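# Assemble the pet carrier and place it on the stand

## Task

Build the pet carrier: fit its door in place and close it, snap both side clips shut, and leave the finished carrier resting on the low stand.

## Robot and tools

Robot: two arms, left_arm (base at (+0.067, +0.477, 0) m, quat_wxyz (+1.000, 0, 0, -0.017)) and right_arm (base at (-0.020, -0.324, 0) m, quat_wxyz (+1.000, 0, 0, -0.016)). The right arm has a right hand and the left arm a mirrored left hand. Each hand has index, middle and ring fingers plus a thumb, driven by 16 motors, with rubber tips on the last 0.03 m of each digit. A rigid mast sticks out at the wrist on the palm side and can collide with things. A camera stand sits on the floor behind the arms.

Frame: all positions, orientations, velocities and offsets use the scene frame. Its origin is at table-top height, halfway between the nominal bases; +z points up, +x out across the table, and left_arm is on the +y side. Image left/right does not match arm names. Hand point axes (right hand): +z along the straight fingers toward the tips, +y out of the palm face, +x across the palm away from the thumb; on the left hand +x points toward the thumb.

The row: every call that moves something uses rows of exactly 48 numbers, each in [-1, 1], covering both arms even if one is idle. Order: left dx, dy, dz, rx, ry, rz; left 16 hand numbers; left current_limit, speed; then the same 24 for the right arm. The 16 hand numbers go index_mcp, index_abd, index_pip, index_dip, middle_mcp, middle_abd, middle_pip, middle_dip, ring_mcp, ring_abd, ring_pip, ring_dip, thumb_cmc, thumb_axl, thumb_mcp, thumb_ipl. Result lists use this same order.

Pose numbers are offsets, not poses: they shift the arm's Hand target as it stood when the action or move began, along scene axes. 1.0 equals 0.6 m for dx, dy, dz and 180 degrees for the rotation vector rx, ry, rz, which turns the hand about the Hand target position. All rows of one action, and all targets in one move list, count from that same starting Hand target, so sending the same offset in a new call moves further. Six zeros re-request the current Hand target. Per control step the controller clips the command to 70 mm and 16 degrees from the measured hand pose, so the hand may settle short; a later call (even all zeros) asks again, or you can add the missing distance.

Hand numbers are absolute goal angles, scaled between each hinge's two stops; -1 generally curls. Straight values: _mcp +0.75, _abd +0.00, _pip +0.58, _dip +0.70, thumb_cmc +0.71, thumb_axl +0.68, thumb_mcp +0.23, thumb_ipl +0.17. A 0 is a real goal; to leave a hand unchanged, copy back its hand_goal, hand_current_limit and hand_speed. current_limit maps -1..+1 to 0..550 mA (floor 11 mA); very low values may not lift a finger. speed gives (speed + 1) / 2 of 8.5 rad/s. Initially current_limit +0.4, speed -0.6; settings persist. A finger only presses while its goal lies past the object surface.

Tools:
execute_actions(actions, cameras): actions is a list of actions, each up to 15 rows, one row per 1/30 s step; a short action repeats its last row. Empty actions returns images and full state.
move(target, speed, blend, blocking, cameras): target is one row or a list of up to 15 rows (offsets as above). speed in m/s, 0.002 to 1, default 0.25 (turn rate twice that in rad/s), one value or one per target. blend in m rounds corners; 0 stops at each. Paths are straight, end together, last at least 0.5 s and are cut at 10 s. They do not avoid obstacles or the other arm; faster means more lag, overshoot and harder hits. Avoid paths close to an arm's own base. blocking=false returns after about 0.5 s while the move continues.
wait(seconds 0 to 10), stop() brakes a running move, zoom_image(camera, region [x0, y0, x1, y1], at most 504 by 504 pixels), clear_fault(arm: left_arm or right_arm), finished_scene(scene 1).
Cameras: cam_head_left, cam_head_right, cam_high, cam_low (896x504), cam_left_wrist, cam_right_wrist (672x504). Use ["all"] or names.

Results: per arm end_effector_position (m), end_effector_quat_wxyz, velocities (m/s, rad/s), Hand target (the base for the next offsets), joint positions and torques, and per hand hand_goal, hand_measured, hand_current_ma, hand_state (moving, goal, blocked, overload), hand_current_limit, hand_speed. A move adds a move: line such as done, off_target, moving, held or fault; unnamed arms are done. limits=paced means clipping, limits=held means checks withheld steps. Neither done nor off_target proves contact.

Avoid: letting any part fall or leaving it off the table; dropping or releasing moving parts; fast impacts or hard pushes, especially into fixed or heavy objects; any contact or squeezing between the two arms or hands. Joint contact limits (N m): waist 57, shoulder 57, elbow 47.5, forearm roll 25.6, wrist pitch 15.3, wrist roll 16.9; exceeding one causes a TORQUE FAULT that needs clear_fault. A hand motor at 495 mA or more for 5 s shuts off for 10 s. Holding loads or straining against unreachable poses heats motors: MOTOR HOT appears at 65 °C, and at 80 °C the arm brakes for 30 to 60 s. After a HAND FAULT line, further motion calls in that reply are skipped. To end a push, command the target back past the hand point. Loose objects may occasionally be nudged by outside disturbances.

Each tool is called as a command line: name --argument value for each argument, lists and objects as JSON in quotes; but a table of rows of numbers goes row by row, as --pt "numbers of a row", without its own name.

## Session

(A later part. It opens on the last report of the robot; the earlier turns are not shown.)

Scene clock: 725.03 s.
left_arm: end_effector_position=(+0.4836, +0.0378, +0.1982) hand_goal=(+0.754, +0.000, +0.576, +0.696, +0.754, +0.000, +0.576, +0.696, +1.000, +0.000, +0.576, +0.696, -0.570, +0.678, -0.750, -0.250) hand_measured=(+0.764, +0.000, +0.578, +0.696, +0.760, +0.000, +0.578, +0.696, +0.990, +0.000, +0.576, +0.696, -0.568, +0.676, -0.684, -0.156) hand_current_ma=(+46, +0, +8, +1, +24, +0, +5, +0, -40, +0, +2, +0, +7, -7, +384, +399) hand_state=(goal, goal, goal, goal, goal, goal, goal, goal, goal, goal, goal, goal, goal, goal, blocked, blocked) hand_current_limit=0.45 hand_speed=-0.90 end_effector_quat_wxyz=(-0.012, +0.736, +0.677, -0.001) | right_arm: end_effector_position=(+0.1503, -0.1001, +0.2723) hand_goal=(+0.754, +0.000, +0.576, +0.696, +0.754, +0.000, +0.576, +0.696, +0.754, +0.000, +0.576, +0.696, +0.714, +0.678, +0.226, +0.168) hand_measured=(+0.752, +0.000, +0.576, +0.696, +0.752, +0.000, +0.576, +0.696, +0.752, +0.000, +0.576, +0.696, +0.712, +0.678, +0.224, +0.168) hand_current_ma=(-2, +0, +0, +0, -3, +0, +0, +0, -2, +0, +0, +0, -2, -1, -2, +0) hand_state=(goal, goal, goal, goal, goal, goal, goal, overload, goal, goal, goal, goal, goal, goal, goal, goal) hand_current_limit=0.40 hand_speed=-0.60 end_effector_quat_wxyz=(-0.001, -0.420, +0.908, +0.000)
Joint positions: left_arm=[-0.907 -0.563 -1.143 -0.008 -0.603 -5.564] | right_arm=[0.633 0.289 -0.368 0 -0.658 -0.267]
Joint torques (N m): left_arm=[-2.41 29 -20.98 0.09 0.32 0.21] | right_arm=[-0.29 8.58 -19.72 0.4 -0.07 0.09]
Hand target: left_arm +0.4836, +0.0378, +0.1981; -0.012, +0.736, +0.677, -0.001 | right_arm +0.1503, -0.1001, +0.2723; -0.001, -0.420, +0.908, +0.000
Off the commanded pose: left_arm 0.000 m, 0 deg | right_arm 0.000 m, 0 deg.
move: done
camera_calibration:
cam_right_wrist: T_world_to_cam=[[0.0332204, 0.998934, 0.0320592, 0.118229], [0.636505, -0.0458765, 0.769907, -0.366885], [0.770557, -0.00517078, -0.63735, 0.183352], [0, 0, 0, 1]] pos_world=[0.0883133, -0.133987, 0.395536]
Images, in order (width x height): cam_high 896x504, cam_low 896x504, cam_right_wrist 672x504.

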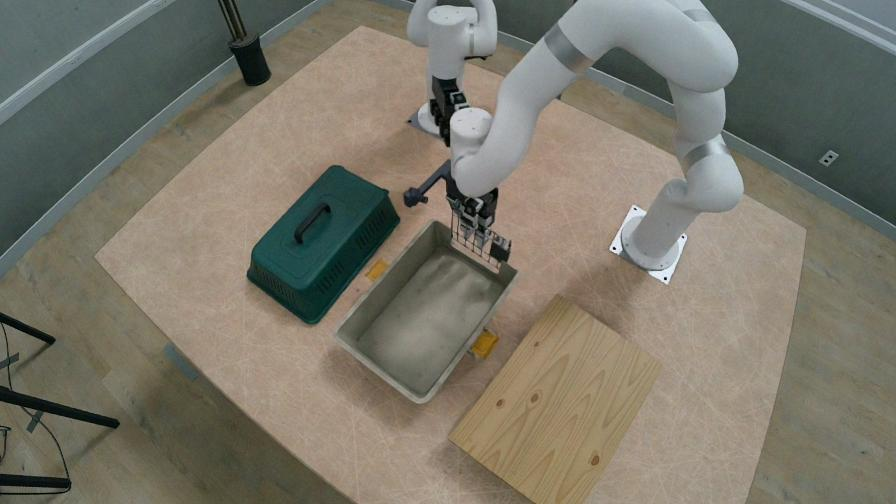

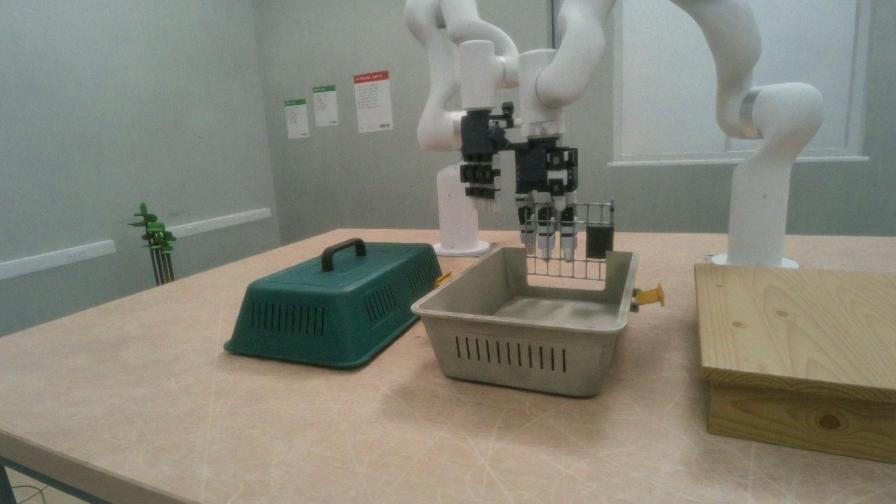

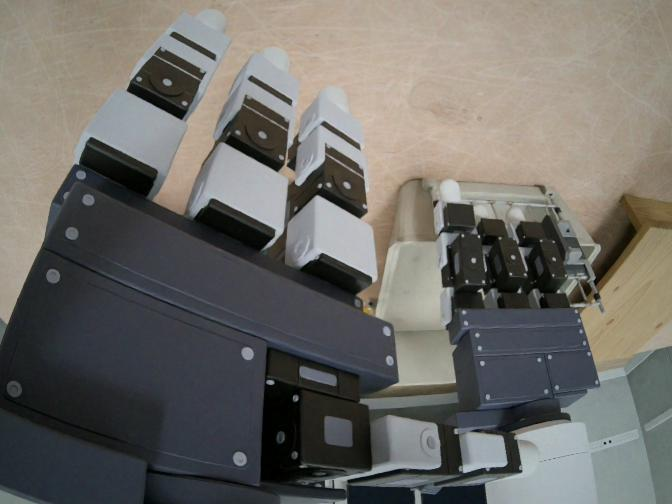

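move --target '[0,-0.0013,-0.0167,0,0,0,0.754,0,0.576,0.696,0.754,0,0.576,0.696,1.0,0,0.576,0.696,-0.571,0.678,-0.75,-0.25,0.45,-0.9,0,0,0,0,0,0,0.754,0,0.576,0.696,0.754,0,0.576,0.696,0.754,0,0.576,0.696,0.714,0.678,0.226,0.168,0.4,-0.6]' --cameras '["cam_right_wrist","cam_low","cam_high"]' --speed 0.02

zoom_image --camera "cam_right_wrist" --region '[415, 170, 475, 230]'

zoom_image --camera "cam_right_wrist" --region '[530, 170, 590, 230]'

zoom_image --camera "cam_low" --region '[500, 170, 660, 330]'

Scene clock: 743.83 s.
left_arm: end_effector_position=(+0.4836, +0.0371, +0.1881) hand_goal=(+0.754, +0.000, +0.576, +0.696, +0.754, +0.000, +0.576, +0.696, +1.000, +0.000, +0.576, +0.696, -0.570, +0.678, -0.750, -0.250) hand_measured=(+0.764, +0.000, +0.578, +0.696, +0.760, +0.000, +0.578, +0.696, +0.990, +0.000, +0.576, +0.696, -0.568, +0.678, -0.684, -0.158) hand_current_ma=(+46, +0, +8, +1, +24, +0, +5, +0, -40, +0, +2, +0, +7, +2, +384, +399) hand_state=(goal, goal, goal, goal, goal, goal, goal, goal, goal, goal, goal, goal, goal, goal, blocked, blocked) hand_current_limit=0.45 hand_speed=-0.90 end_effector_quat_wxyz=(-0.012, +0.736, +0.677, -0.001) | right_arm: end_effector_position=(+0.1503, -0.1001, +0.2723) hand_goal=(+0.754, +0.000, +0.576, +0.696, +0.754, +0.000, +0.576, +0.696, +0.754, +0.000, +0.576, +0.696, +0.714, +0.678, +0.226, +0.168) hand_measured=(+0.752, +0.000, +0.576, +0.696, +0.752, +0.000, +0.576, +0.696, +0.752, +0.000, +0.576, +0.696, +0.712, +0.678, +0.224, +0.168) hand_current_ma=(-2, +0, +0, +0, -3, +0, +0, +0, -2, +0, +0, +0, -2, -1, -2, +0) hand_state=(goal, goal, goal, goal, goal, goal, goal, overload, goal, goal, goal, goal, goal, goal, goal, goal) hand_current_limit=0.40 hand_speed=-0.60 end_effector_quat_wxyz=(-0.001, -0.420, +0.908, +0.000)
Joint positions: left_arm=[-0.908 -0.581 -1.142 -0.008 -0.585 -5.564] | right_arm=[0.633 0.289 -0.368 0 -0.658 -0.267]
Joint torques (N m): left_arm=[-2.36 29.29 -21.3 0.08 0.43 -0.05] | right_arm=[-0.76 10.39 -20.46 0.11 -0.03 0.07]
Hand target: left_arm +0.4836, +0.0371, +0.1881; -0.012, +0.736, +0.677, -0.001 | right_arm +0.1503, -0.1001, +0.2723; -0.001, -0.420, +0.908, +0.000
Off the commanded pose: left_arm 0.000 m, 0 deg | right_arm 0.000 m, 0 deg.
move: done
camera_calibration:
cam_right_wrist: T_world_to_cam=[[0.0332204, 0.998934, 0.0320592, 0.118229], [0.636505, -0.0458765, 0.769907, -0.366885], [0.770557, -0.00517078, -0.63735, 0.183352], [0, 0, 0, 1]] pos_world=[0.0883133, -0.133987, 0.395536]
Images, in order (width x height): cam_high 896x504, cam_low 896x504, cam_right_wrist 672x504.

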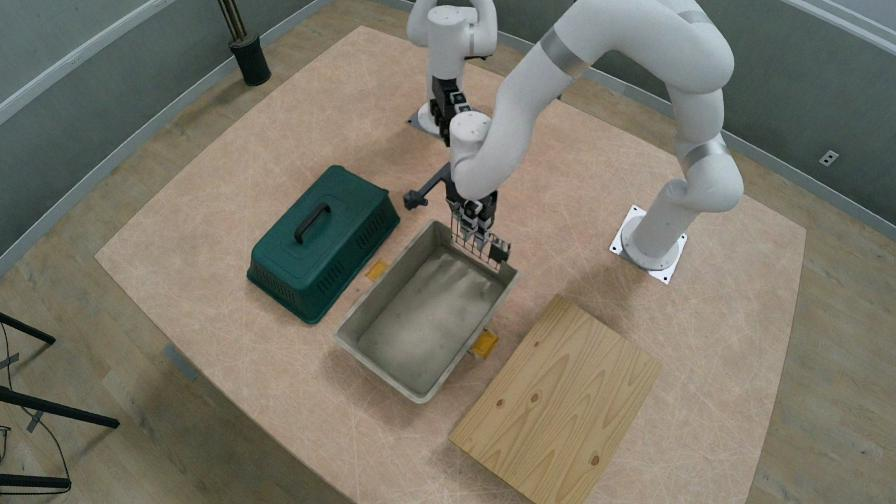

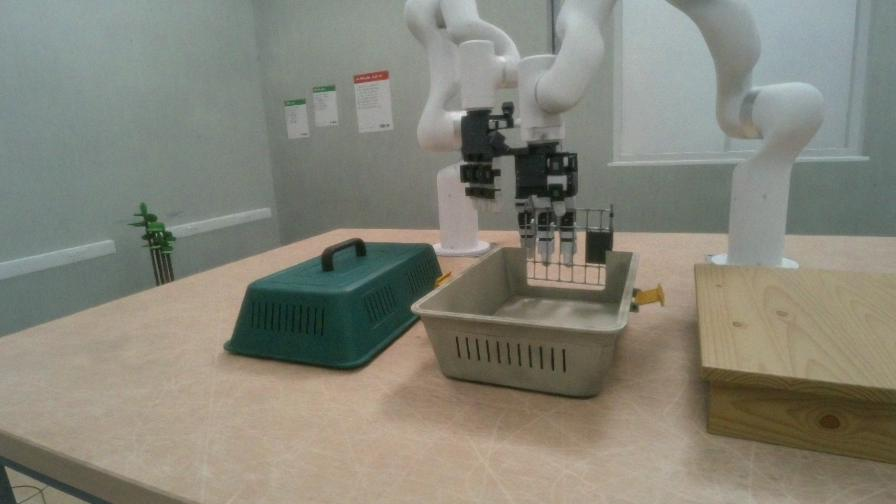

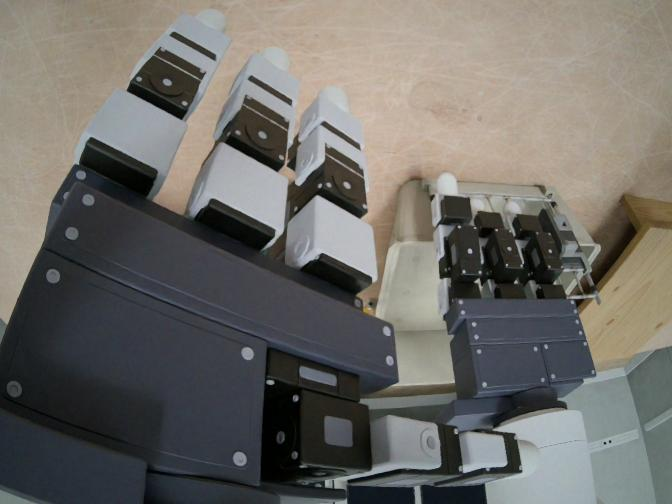

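Scaled by 8.400 from the camera's 672x504 image, which has a finer 960x720 frame.

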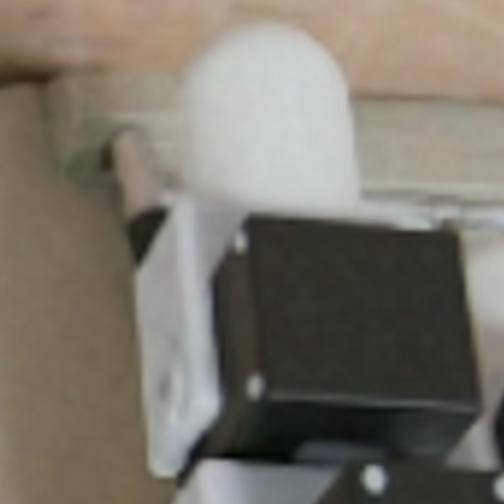

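Scaled by 8.400 from the camera's 672x504 image, which has a finer 960x720 frame.

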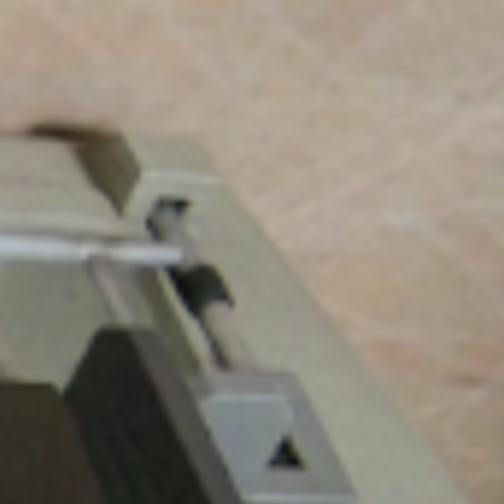

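Scaled by 3.150 from the camera's 896x504 image, which has a finer 1280x720 frame.

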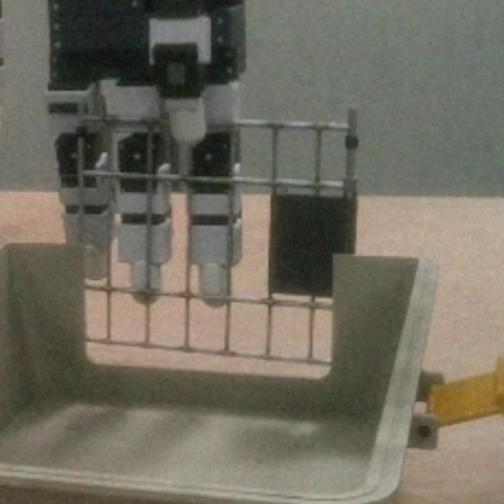

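move --target '[0,0,-0.01,0,0,0,0.754,0,0.576,0.696,0.754,0,0.576,0.696,1.0,0,0.576,0.696,-0.571,0.678,-0.75,-0.25,0.45,-0.9,0,0,0,0,0,0,0.754,0,0.576,0.696,0.754,0,0.576,0.696,0.754,0,0.576,0.696,0.714,0.678,0.226,0.168,0.4,-0.6]' --cameras '["cam_right_wrist","cam_low","cam_high"]' --speed 0.02

zoom_image --camera "cam_right_wrist" --region '[415, 170, 475, 230]'

zoom_image --camera "cam_right_wrist" --region '[530, 170, 590, 230]'

zoom_image --camera "cam_low" --region '[500, 170, 660, 330]'

Scene clock: 753.30 s.
left_arm: end_effector_position=(+0.4836, +0.0371, +0.1821) hand_goal=(+0.754, +0.000, +0.576, +0.696, +0.754, +0.000, +0.576, +0.696, +1.000, +0.000, +0.576, +0.696, -0.570, +0.678, -0.750, -0.250) hand_measured=(+0.768, +0.000, +0.578, +0.696, +0.758, +0.000, +0.578, +0.696, +0.990, +0.000, +0.576, +0.696, -0.568, +0.692, -0.684, -0.164) hand_current_ma=(+60, +0, +6, +1, +12, +0, +5, +0, -40, +0, +2, +0, +7, +66, +395, +399) hand_state=(goal, goal, goal, goal, goal, goal, goal, goal, goal, goal, goal, goal, goal, goal, blocked, blocked) hand_current_limit=0.45 hand_speed=-0.90 end_effector_quat_wxyz=(-0.012, +0.736, +0.677, -0.001) | right_arm: end_effector_position=(+0.1503, -0.1001, +0.2723) hand_goal=(+0.754, +0.000, +0.576, +0.696, +0.754, +0.000, +0.576, +0.696, +0.754, +0.000, +0.576, +0.696, +0.714, +0.678, +0.226, +0.168) hand_measured=(+0.752, +0.000, +0.576, +0.696, +0.752, +0.000, +0.576, +0.696, +0.752, +0.000, +0.576, +0.696, +0.712, +0.678, +0.224, +0.168) hand_current_ma=(-2, +0, +0, +0, -3, +0, +0, +0, -2, +0, +0, +0, -2, -1, -2, +0) hand_state=(goal, goal, goal, goal, goal, goal, goal, overload, goal, goal, goal, goal, goal, goal, goal, goal) hand_current_limit=0.40 hand_speed=-0.60 end_effector_quat_wxyz=(-0.001, -0.420, +0.908, +0.000)
Joint positions: left_arm=[-0.908 -0.59 -1.141 -0.008 -0.574 -5.564] | right_arm=[0.633 0.289 -0.368 0 -0.658 -0.267]
Joint torques (N m): left_arm=[-2.26 27.53 -18.77 -0.18 0.37 0.13] | right_arm=[-0.18 10.27 -20.22 0 -0.05 0.13]
Hand target: left_arm +0.4836, +0.0371, +0.1821; -0.012, +0.736, +0.677, -0.001 | right_arm +0.1503, -0.1001, +0.2723; -0.001, -0.420, +0.908, +0.000
Off the commanded pose: left_arm 0.000 m, 0 deg | right_arm 0.000 m, 0 deg.
move: done
camera_calibration:
cam_right_wrist: T_world_to_cam=[[0.0332204, 0.998934, 0.0320592, 0.118229], [0.636505, -0.0458765, 0.769907, -0.366885], [0.770557, -0.00517078, -0.63735, 0.183352], [0, 0, 0, 1]] pos_world=[0.0883133, -0.133987, 0.395536]
Images, in order (width x height): cam_high 896x504, cam_low 896x504, cam_right_wrist 672x504.

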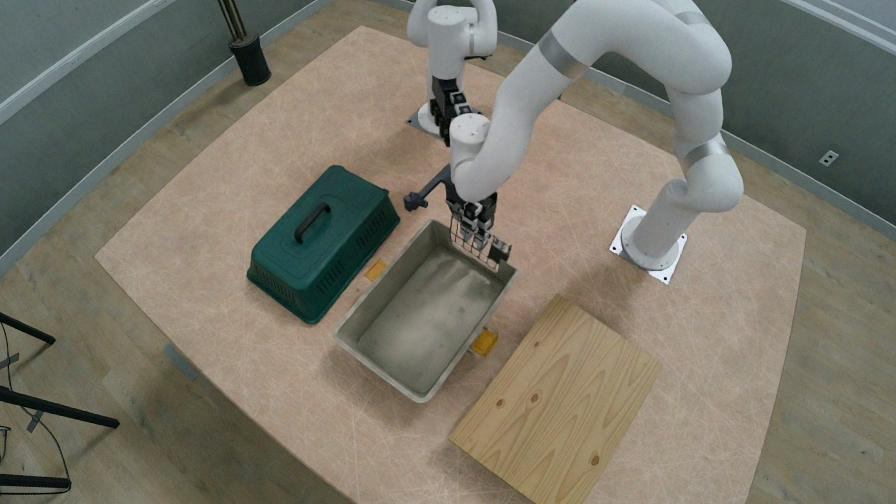

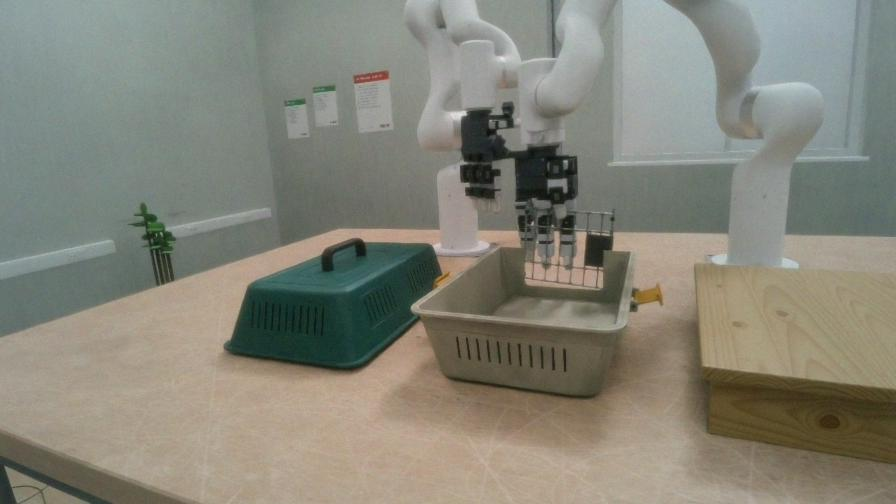

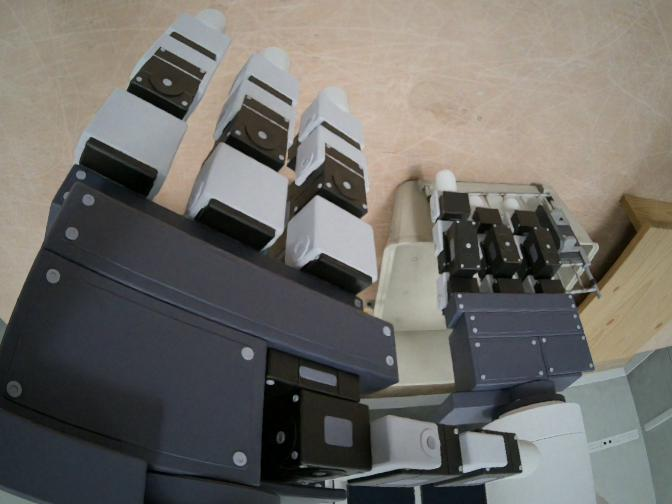

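Scaled by 8.400 from the camera's 672x504 image, which has a finer 960x720 frame.

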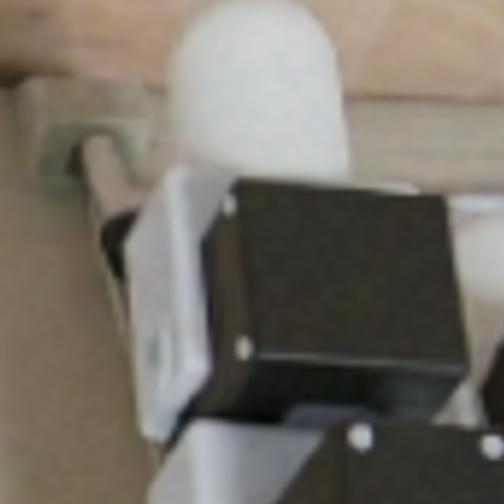

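Scaled by 8.400 from the camera's 672x504 image, which has a finer 960x720 frame.

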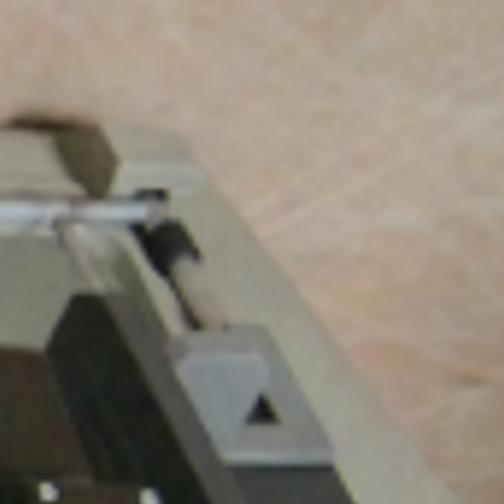

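Scaled by 3.150 from the camera's 896x504 image, which has a finer 1280x720 frame.

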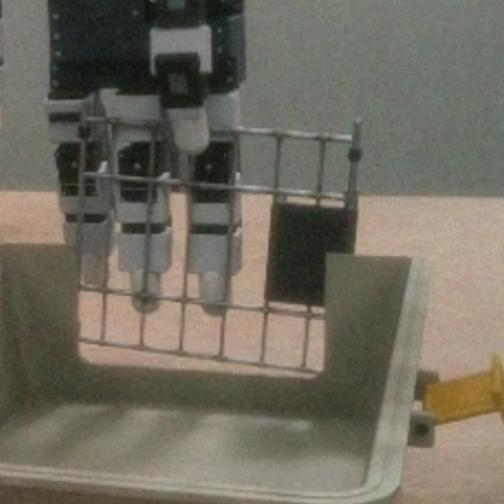

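move --target '[0,0,0.0167,0,0,0,0.754,0,0.576,0.696,0.754,0,0.576,0.696,1.0,0,0.576,0.696,-0.571,0.678,-0.75,-0.25,0.45,-0.9,0,0,0,0,0,0,0.754,0,0.576,0.696,0.754,0,0.576,0.696,0.754,0,0.576,0.696,0.714,0.678,0.226,0.168,0.4,-0.6]' --cameras '["cam_right_wrist","cam_low","cam_high"]' --speed 0.02

zoom_image --camera "cam_right_wrist" --region '[415, 170, 475, 230]'

zoom_image --camera "cam_right_wrist" --region '[530, 170, 590, 230]'

zoom_image --camera "cam_low" --region '[500, 170, 660, 330]'

zoom_image --camera "cam_high" --region '[430, 190, 540, 300]'

Scene clock: 766.53 s.
left_arm: end_effector_position=(+0.4836, +0.0371, +0.1921) hand_goal=(+0.754, +0.000, +0.576, +0.696, +0.754, +0.000, +0.576, +0.696, +1.000, +0.000, +0.576, +0.696, -0.570, +0.678, -0.750, -0.250) hand_measured=(+0.768, +0.000, +0.578, +0.696, +0.756, +0.000, +0.578, +0.696, +0.990, +0.000, +0.576, +0.696, -0.568, +0.692, -0.682, -0.164) hand_current_ma=(+61, +0, +6, +1, +11, +0, +5, +0, -40, +0, +2, +0, +7, +66, +398, +399) hand_state=(goal, goal, goal, goal, goal, goal, goal, goal, goal, goal, goal, goal, goal, goal, blocked, blocked) hand_current_limit=0.45 hand_speed=-0.90 end_effector_quat_wxyz=(-0.012, +0.736, +0.677, -0.001) | right_arm: end_effector_position=(+0.1503, -0.1001, +0.2723) hand_goal=(+0.754, +0.000, +0.576, +0.696, +0.754, +0.000, +0.576, +0.696, +0.754, +0.000, +0.576, +0.696, +0.714, +0.678, +0.226, +0.168) hand_measured=(+0.752, +0.000, +0.576, +0.696, +0.752, +0.000, +0.576, +0.696, +0.752, +0.000, +0.576, +0.696, +0.712, +0.678, +0.224, +0.168) hand_current_ma=(-2, +0, +0, +0, -3, +0, +0, +0, -2, +0, +0, +0, -2, -1, -2, +0) hand_state=(goal, goal, goal, goal, goal, goal, goal, overload, goal, goal, goal, goal, goal, goal, goal, goal) hand_current_limit=0.40 hand_speed=-0.60 end_effector_quat_wxyz=(-0.001, -0.420, +0.908, +0.000)
Joint positions: left_arm=[-0.908 -0.574 -1.143 -0.008 -0.592 -5.564] | right_arm=[0.633 0.289 -0.368 0 -0.658 -0.267]
Joint torques (N m): left_arm=[-1.95 31.99 -22.07 0.29 -0.03 -0.1] | right_arm=[0 9.72 -20.54 0.34 -0.02 -0.01]
Hand target: left_arm +0.4836, +0.0371, +0.1921; -0.012, +0.736, +0.677, -0.001 | right_arm +0.1503, -0.1001, +0.2723; -0.001, -0.420, +0.908, +0.000
Off the commanded pose: left_arm 0.000 m, 0 deg | right_arm 0.000 m, 0 deg.
move: done
camera_calibration:
cam_right_wrist: T_world_to_cam=[[0.0332204, 0.998934, 0.0320592, 0.118229], [0.636505, -0.0458765, 0.769907, -0.366885], [0.770557, -0.00517078, -0.63735, 0.183352], [0, 0, 0, 1]] pos_world=[0.0883133, -0.133987, 0.395536]
Images, in order (width x height): cam_high 896x504, cam_low 896x504, cam_right_wrist 672x504.

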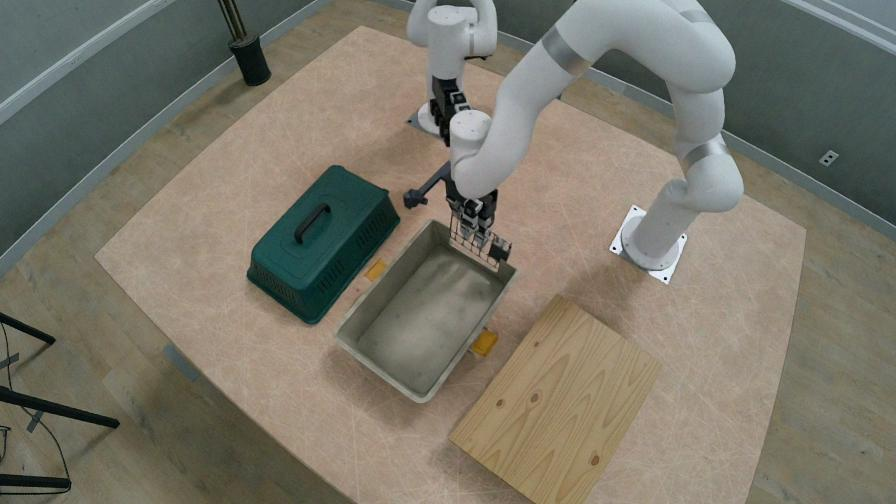

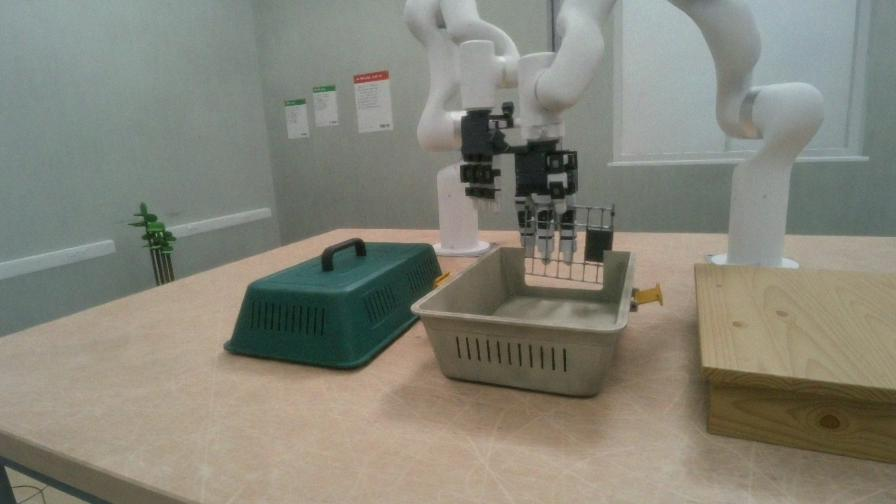

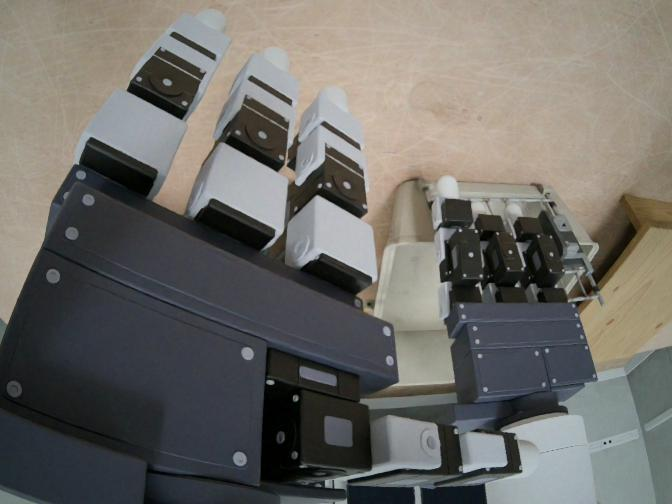

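Scaled by 8.400 from the camera's 672x504 image, which has a finer 960x720 frame.

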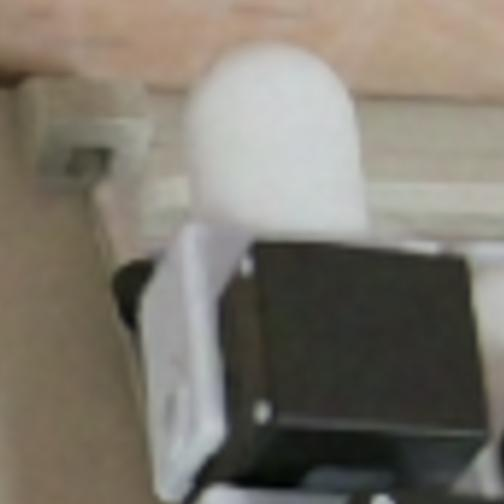

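Scaled by 8.400 from the camera's 672x504 image, which has a finer 960x720 frame.

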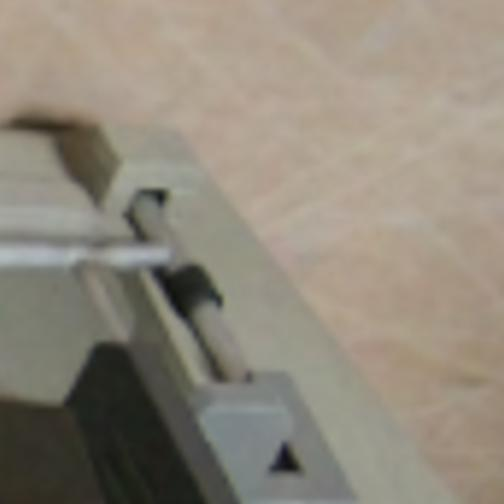

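Scaled by 3.150 from the camera's 896x504 image, which has a finer 1280x720 frame.

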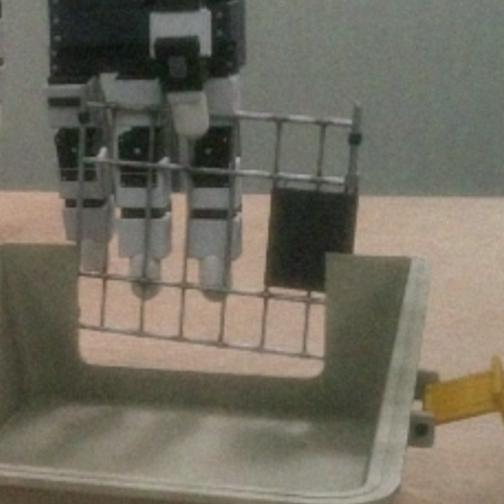

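Scaled by 4.582 from the camera's 896x504 image, which has a finer 1280x720 frame.

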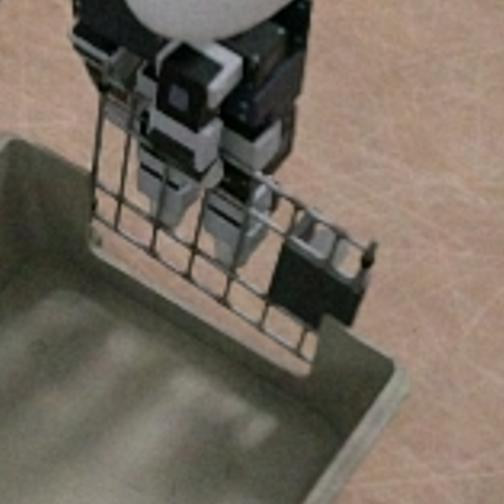

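move --pt "0 0 0.0167 0 0 0 0.754 0 0.576 0.696 0.754 0 0.576 0.696 1.0 0 0.576 0.696 -0.571 0.678 -0.75 -0.25 0.45 -0.9 0 0 0 0 0 0 0.754 0 0.576 0.696 0.754 0 0.576 0.696 0.754 0 0.576 0.696 0.714 0.678 0.226 0.168 0.4 -0.6" --pt "0.002 -0.0155 0.02 0.0194 0 0.0064 0.754 0 0.576 0.696 0.754 0 0.576 0.696 1.0 0 0.576 0.696 -0.571 0.678 -0.75 -0.25 0.45 -0.9 0 0 0 0 0 0 0.754 0 0.576 0.696 0.754 0 0.576 0.696 0.754 0 0.576 0.696 0.714 0.678 0.226 0.168 0.4 -0.6" --cameras '["cam_right_wrist","cam_low","cam_high"]' --speed 0.03

zoom_image --camera "cam_right_wrist" --region '[415, 170, 475, 230]'

zoom_image --camera "cam_right_wrist" --region '[530, 170, 590, 230]'

zoom_image --camera "cam_low" --region '[500, 170, 660, 330]'

zoom_image --camera "cam_high" --region '[430, 190, 540, 300]'

Scene clock: 818.63 s.
left_arm: end_effector_position=(+0.4848, +0.0278, +0.2041) hand_goal=(+0.754, +0.000, +0.576, +0.696, +0.754, +0.000, +0.576, +0.696, +1.000, +0.000, +0.576, +0.696, -0.570, +0.678, -0.750, -0.250) hand_measured=(+0.768, +0.000, +0.578, +0.696, +0.756, +0.000, +0.578, +0.696, +0.990, +0.000, +0.576, +0.696, -0.568, +0.692, -0.682, -0.164) hand_current_ma=(+61, +0, +6, +1, +11, +0, +5, +0, -40, +0, +2, +0, +7, +66, +398, +399) hand_state=(goal, goal, goal, goal, goal, goal, goal, goal, goal, goal, goal, goal, goal, goal, blocked, blocked) hand_current_limit=0.45 hand_speed=-0.90 end_effector_quat_wxyz=(-0.034, +0.729, +0.684, +0.020) | right_arm: end_effector_position=(+0.1503, -0.1001, +0.2723) hand_goal=(+0.754, +0.000, +0.576, +0.696, +0.754, +0.000, +0.576, +0.696, +0.754, +0.000, +0.576, +0.696, +0.714, +0.678, +0.226, +0.168) hand_measured=(+0.752, +0.000, +0.576, +0.696, +0.752, +0.000, +0.576, +0.696, +0.752, +0.000, +0.576, +0.696, +0.712, +0.678, +0.224, +0.168) hand_current_ma=(-2, +0, +0, +0, -3, +0, +0, +0, -2, +0, +0, +0, -2, -1, -2, +0) hand_state=(goal, goal, goal, goal, goal, goal, goal, overload, goal, goal, goal, goal, goal, goal, goal, goal) hand_current_limit=0.40 hand_speed=-0.60 end_effector_quat_wxyz=(-0.001, -0.420, +0.908, +0.000)
Joint positions: left_arm=[-0.93 -0.601 -1.215 0.045 -0.688 -5.65] | right_arm=[0.633 0.289 -0.368 0 -0.658 -0.267]
Joint torques (N m): left_arm=[-1.86 30.17 -23.09 0.19 -0.16 -0.07] | right_arm=[-0.09 10.36 -20.67 0.1 0.1 0.1]
Hand target: left_arm +0.4848, +0.0278, +0.2041; -0.034, +0.729, +0.684, +0.020 | right_arm +0.1503, -0.1001, +0.2723; -0.001, -0.420, +0.908, +0.000
Off the commanded pose: left_arm 0.000 m, 0 deg | right_arm 0.000 m, 0 deg.
move: done
camera_calibration:
cam_right_wrist: T_world_to_cam=[[0.0332204, 0.998934, 0.0320592, 0.118229], [0.636505, -0.0458765, 0.769907, -0.366885], [0.770557, -0.00517078, -0.63735, 0.183352], [0, 0, 0, 1]] pos_world=[0.0883133, -0.133987, 0.395536]
Images, in order (width x height): cam_high 896x504, cam_low 896x504, cam_right_wrist 672x504.

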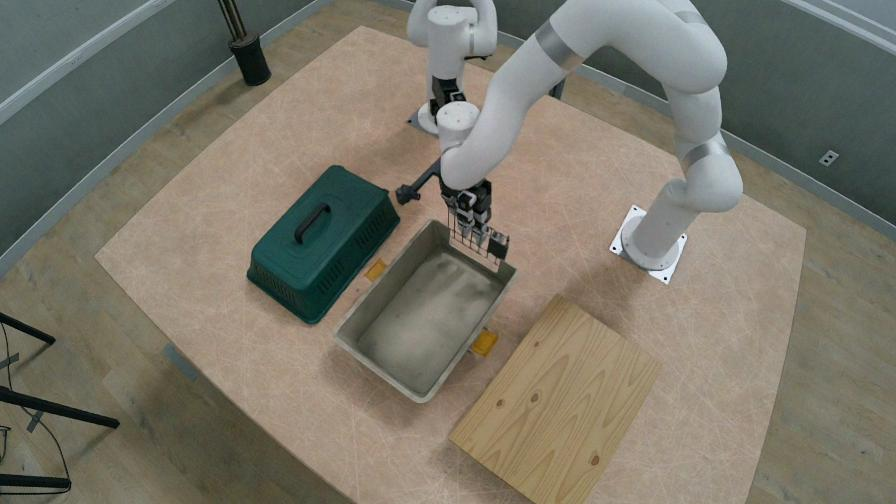

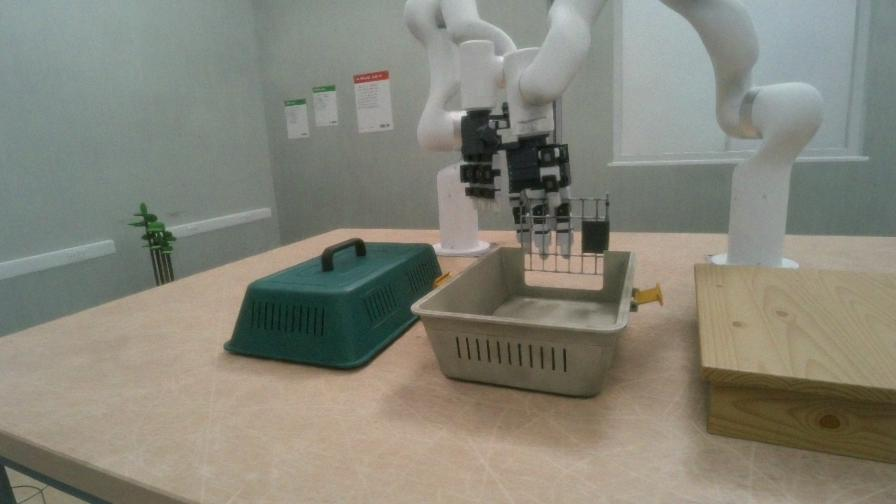

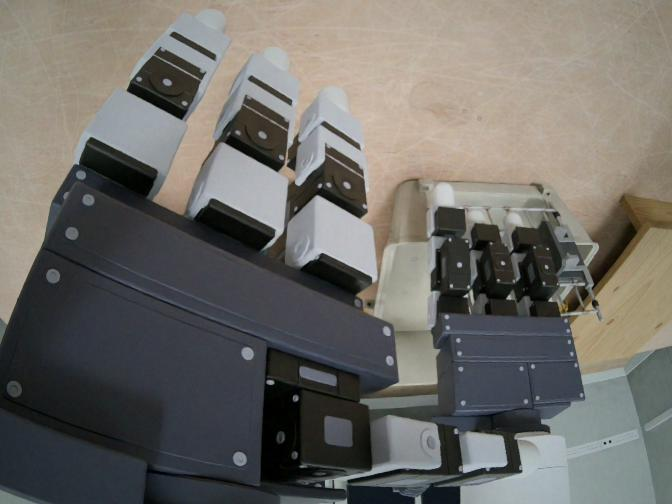

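Scaled by 8.400 from the camera's 672x504 image, which has a finer 960x720 frame.

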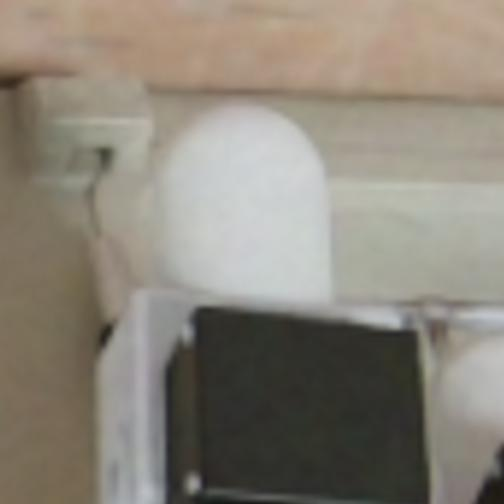

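Scaled by 8.400 from the camera's 672x504 image, which has a finer 960x720 frame.

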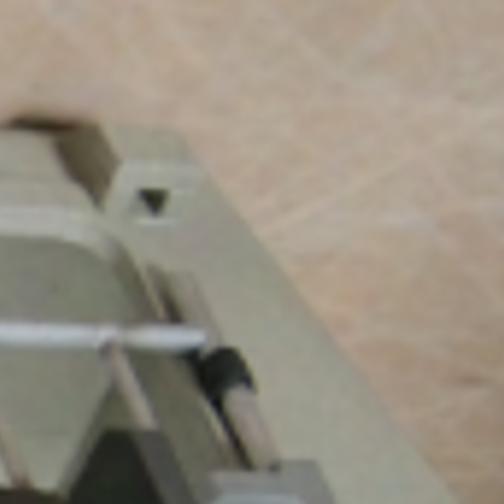

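Scaled by 3.150 from the camera's 896x504 image, which has a finer 1280x720 frame.

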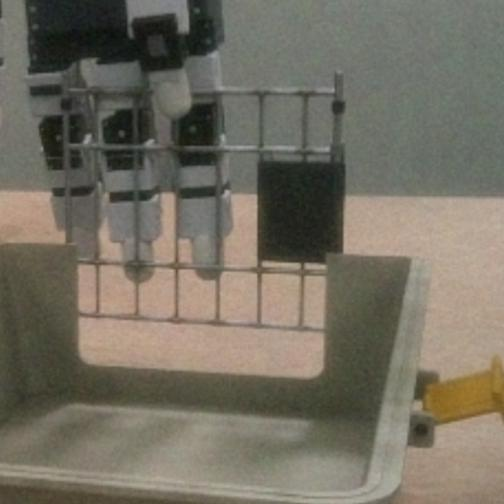

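Scaled by 4.582 from the camera's 896x504 image, which has a finer 1280x720 frame.

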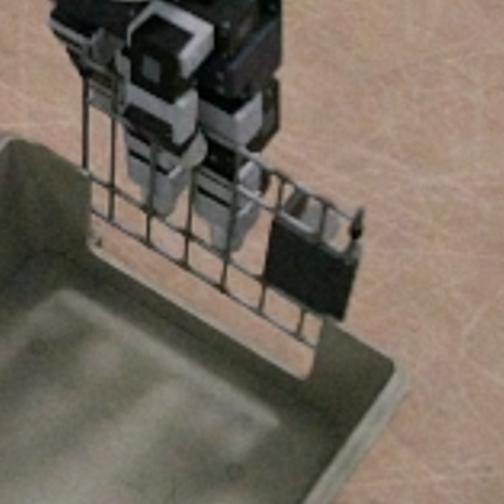

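zoom_image --camera "cam_right_wrist" --region '[535, 180, 571, 216]'

zoom_image --camera "cam_right_wrist" --region '[412, 175, 448, 211]'

Scaled by 14.000 from the camera's 672x504 image, which has a finer 960x720 frame.

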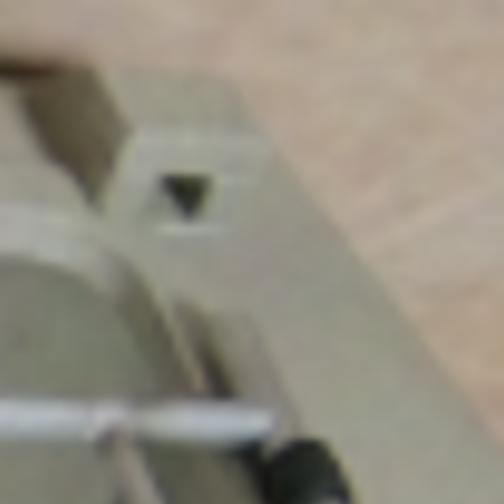

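Scaled by 14.000 from the camera's 672x504 image, which has a finer 960x720 frame.

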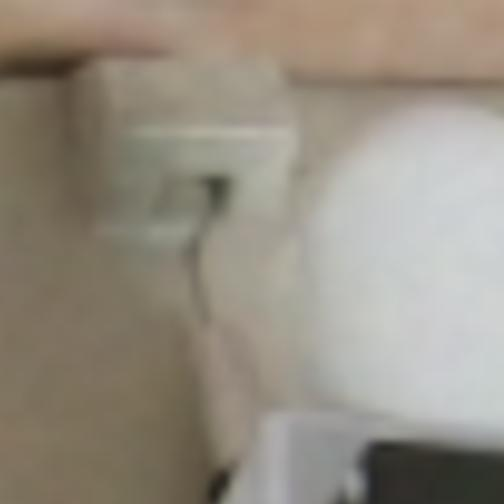

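move --target '[0.001,0.0015,-0.018,0,0,-0.0022,0.754,0,0.576,0.696,0.754,0,0.576,0.696,1.0,0,0.576,0.696,-0.571,0.678,-0.75,-0.25,0.45,-0.9,0,0,0,0,0,0,0.754,0,0.576,0.696,0.754,0,0.576,0.696,0.754,0,0.576,0.696,0.714,0.678,0.226,0.168,0.4,-0.6]' --cameras '["cam_right_wrist","cam_low","cam_high"]' --speed 0.03

zoom_image --camera "cam_right_wrist" --region '[535, 180, 571, 216]'

zoom_image --camera "cam_right_wrist" --region '[412, 175, 448, 211]'

zoom_image --camera "cam_low" --region '[510, 190, 620, 300]'

zoom_image --camera "cam_high" --region '[440, 200, 520, 280]'

Scene clock: 899.37 s.
left_arm: end_effector_position=(+0.4854, +0.0287, +0.1934) hand_goal=(+0.754, +0.000, +0.576, +0.696, +0.754, +0.000, +0.576, +0.696, +1.000, +0.000, +0.576, +0.696, -0.570, +0.678, -0.750, -0.250) hand_measured=(+0.768, +0.000, +0.578, +0.696, +0.756, +0.000, +0.578, +0.696, +0.990, +0.000, +0.576, +0.696, -0.568, +0.692, -0.682, -0.164) hand_current_ma=(+61, +0, +6, +1, +10, +0, +5, +0, -40, +0, +2, +0, +7, +66, +398, +399) hand_state=(goal, goal, goal, goal, goal, goal, goal, goal, goal, goal, goal, goal, goal, goal, blocked, blocked) hand_current_limit=0.45 hand_speed=-0.90 end_effector_quat_wxyz=(-0.034, +0.731, +0.681, +0.020) | right_arm: end_effector_position=(+0.1503, -0.1001, +0.2723) hand_goal=(+0.754, +0.000, +0.576, +0.696, +0.754, +0.000, +0.576, +0.696, +0.754, +0.000, +0.576, +0.696, +0.714, +0.678, +0.226, +0.168) hand_measured=(+0.752, +0.000, +0.576, +0.696, +0.752, +0.000, +0.576, +0.696, +0.752, +0.000, +0.576, +0.696, +0.712, +0.678, +0.224, +0.168) hand_current_ma=(-2, +0, +0, +0, -3, +0, +0, +0, -2, +0, +0, +0, -2, -1, -2, +0) hand_state=(goal, goal, goal, goal, goal, goal, goal, overload, goal, goal, goal, goal, goal, goal, goal, goal) hand_current_limit=0.40 hand_speed=-0.60 end_effector_quat_wxyz=(-0.001, -0.420, +0.908, +0.000)
Joint positions: left_arm=[-0.928 -0.616 -1.208 0.048 -0.667 -5.643] | right_arm=[0.633 0.289 -0.368 0 -0.658 -0.267]
Joint torques (N m): left_arm=[1.25 30.8 -20.87 0.41 0.08 0.09] | right_arm=[0.31 8.51 -20.97 0.11 -0.04 0.07]
Hand target: left_arm +0.4854, +0.0287, +0.1933; -0.034, +0.731, +0.681, +0.020 | right_arm +0.1503, -0.1001, +0.2723; -0.001, -0.420, +0.908, +0.000
Off the commanded pose: left_arm 0.000 m, 0 deg | right_arm 0.000 m, 0 deg.
move: done
camera_calibration:
cam_right_wrist: T_world_to_cam=[[0.0332204, 0.998934, 0.0320592, 0.118229], [0.636505, -0.0458765, 0.769907, -0.366885], [0.770557, -0.00517078, -0.63735, 0.183352], [0, 0, 0, 1]] pos_world=[0.0883133, -0.133987, 0.395536]
Images, in order (width x height): cam_high 896x504, cam_low 896x504, cam_right_wrist 672x504.

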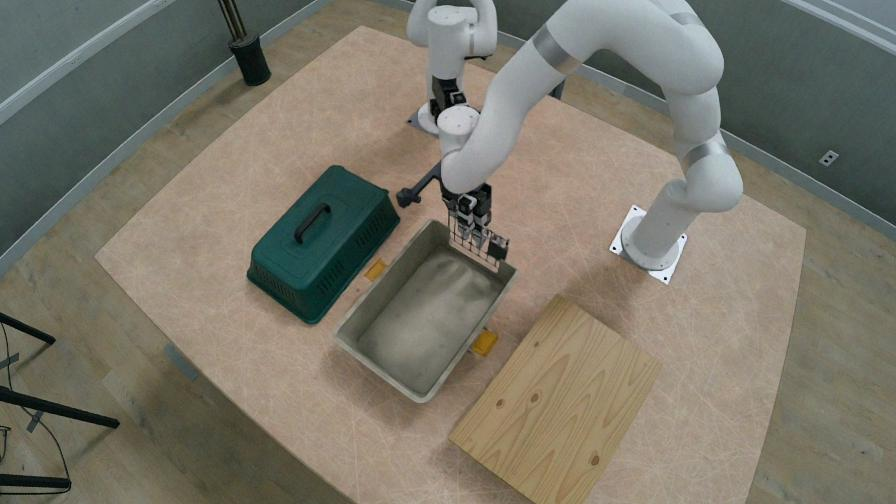

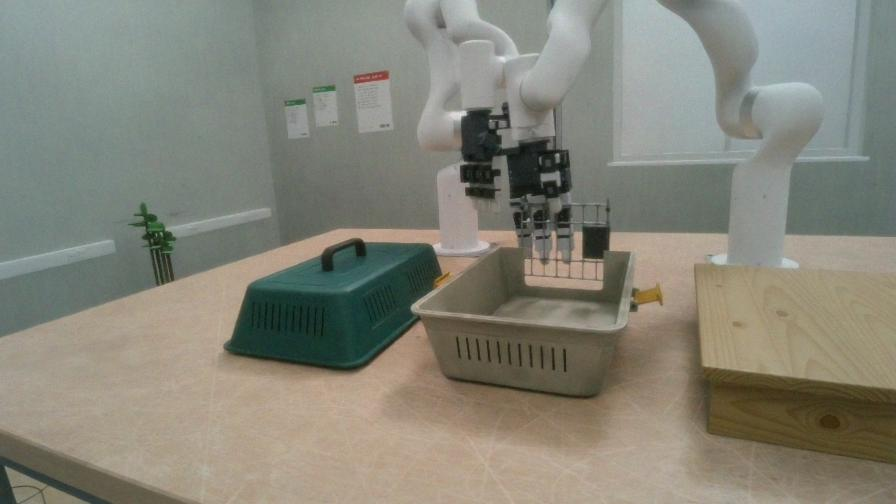

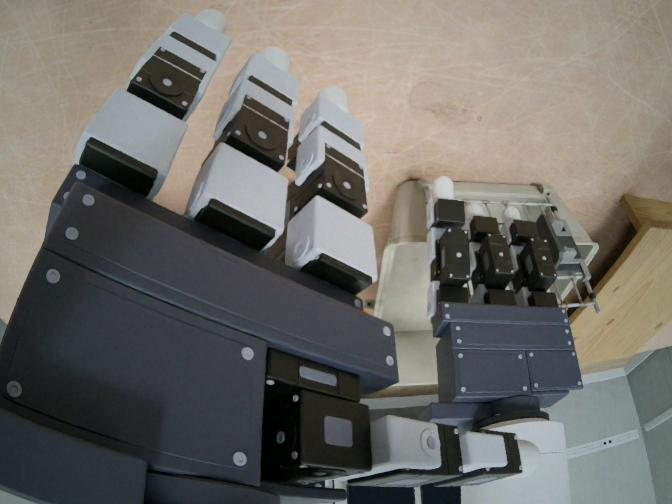

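Scaled by 14.000 from the camera's 672x504 image, which has a finer 960x720 frame.

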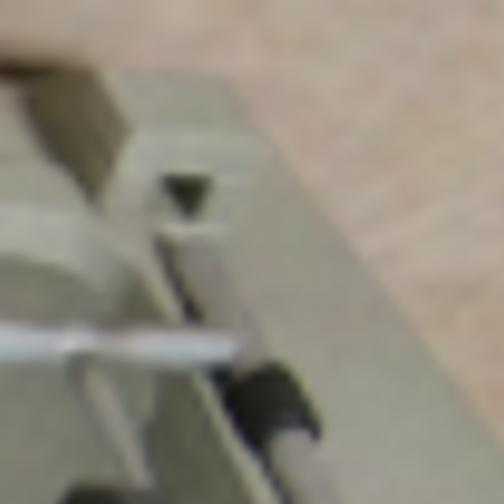

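Scaled by 14.000 from the camera's 672x504 image, which has a finer 960x720 frame.

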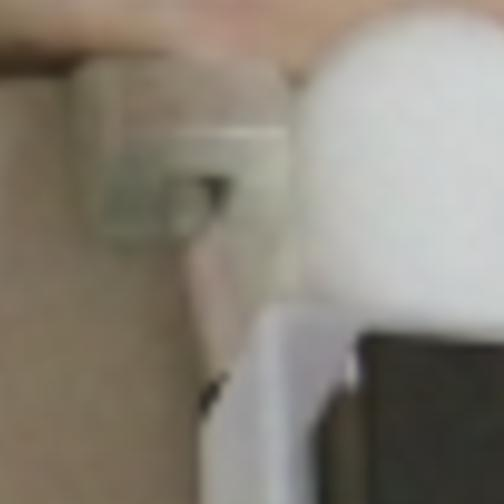

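Scaled by 4.582 from the camera's 896x504 image, which has a finer 1280x720 frame.

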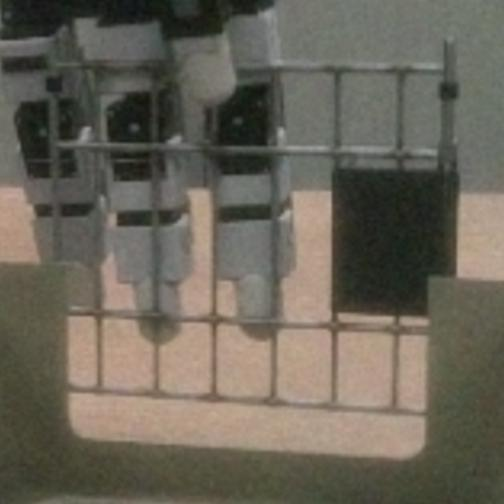

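Scaled by 6.300 from the camera's 896x504 image, which has a finer 1280x720 frame.

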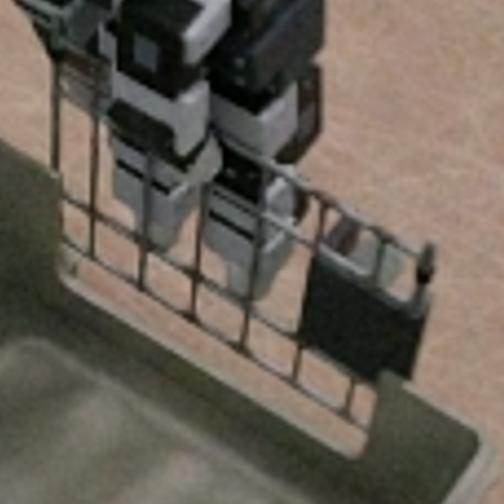

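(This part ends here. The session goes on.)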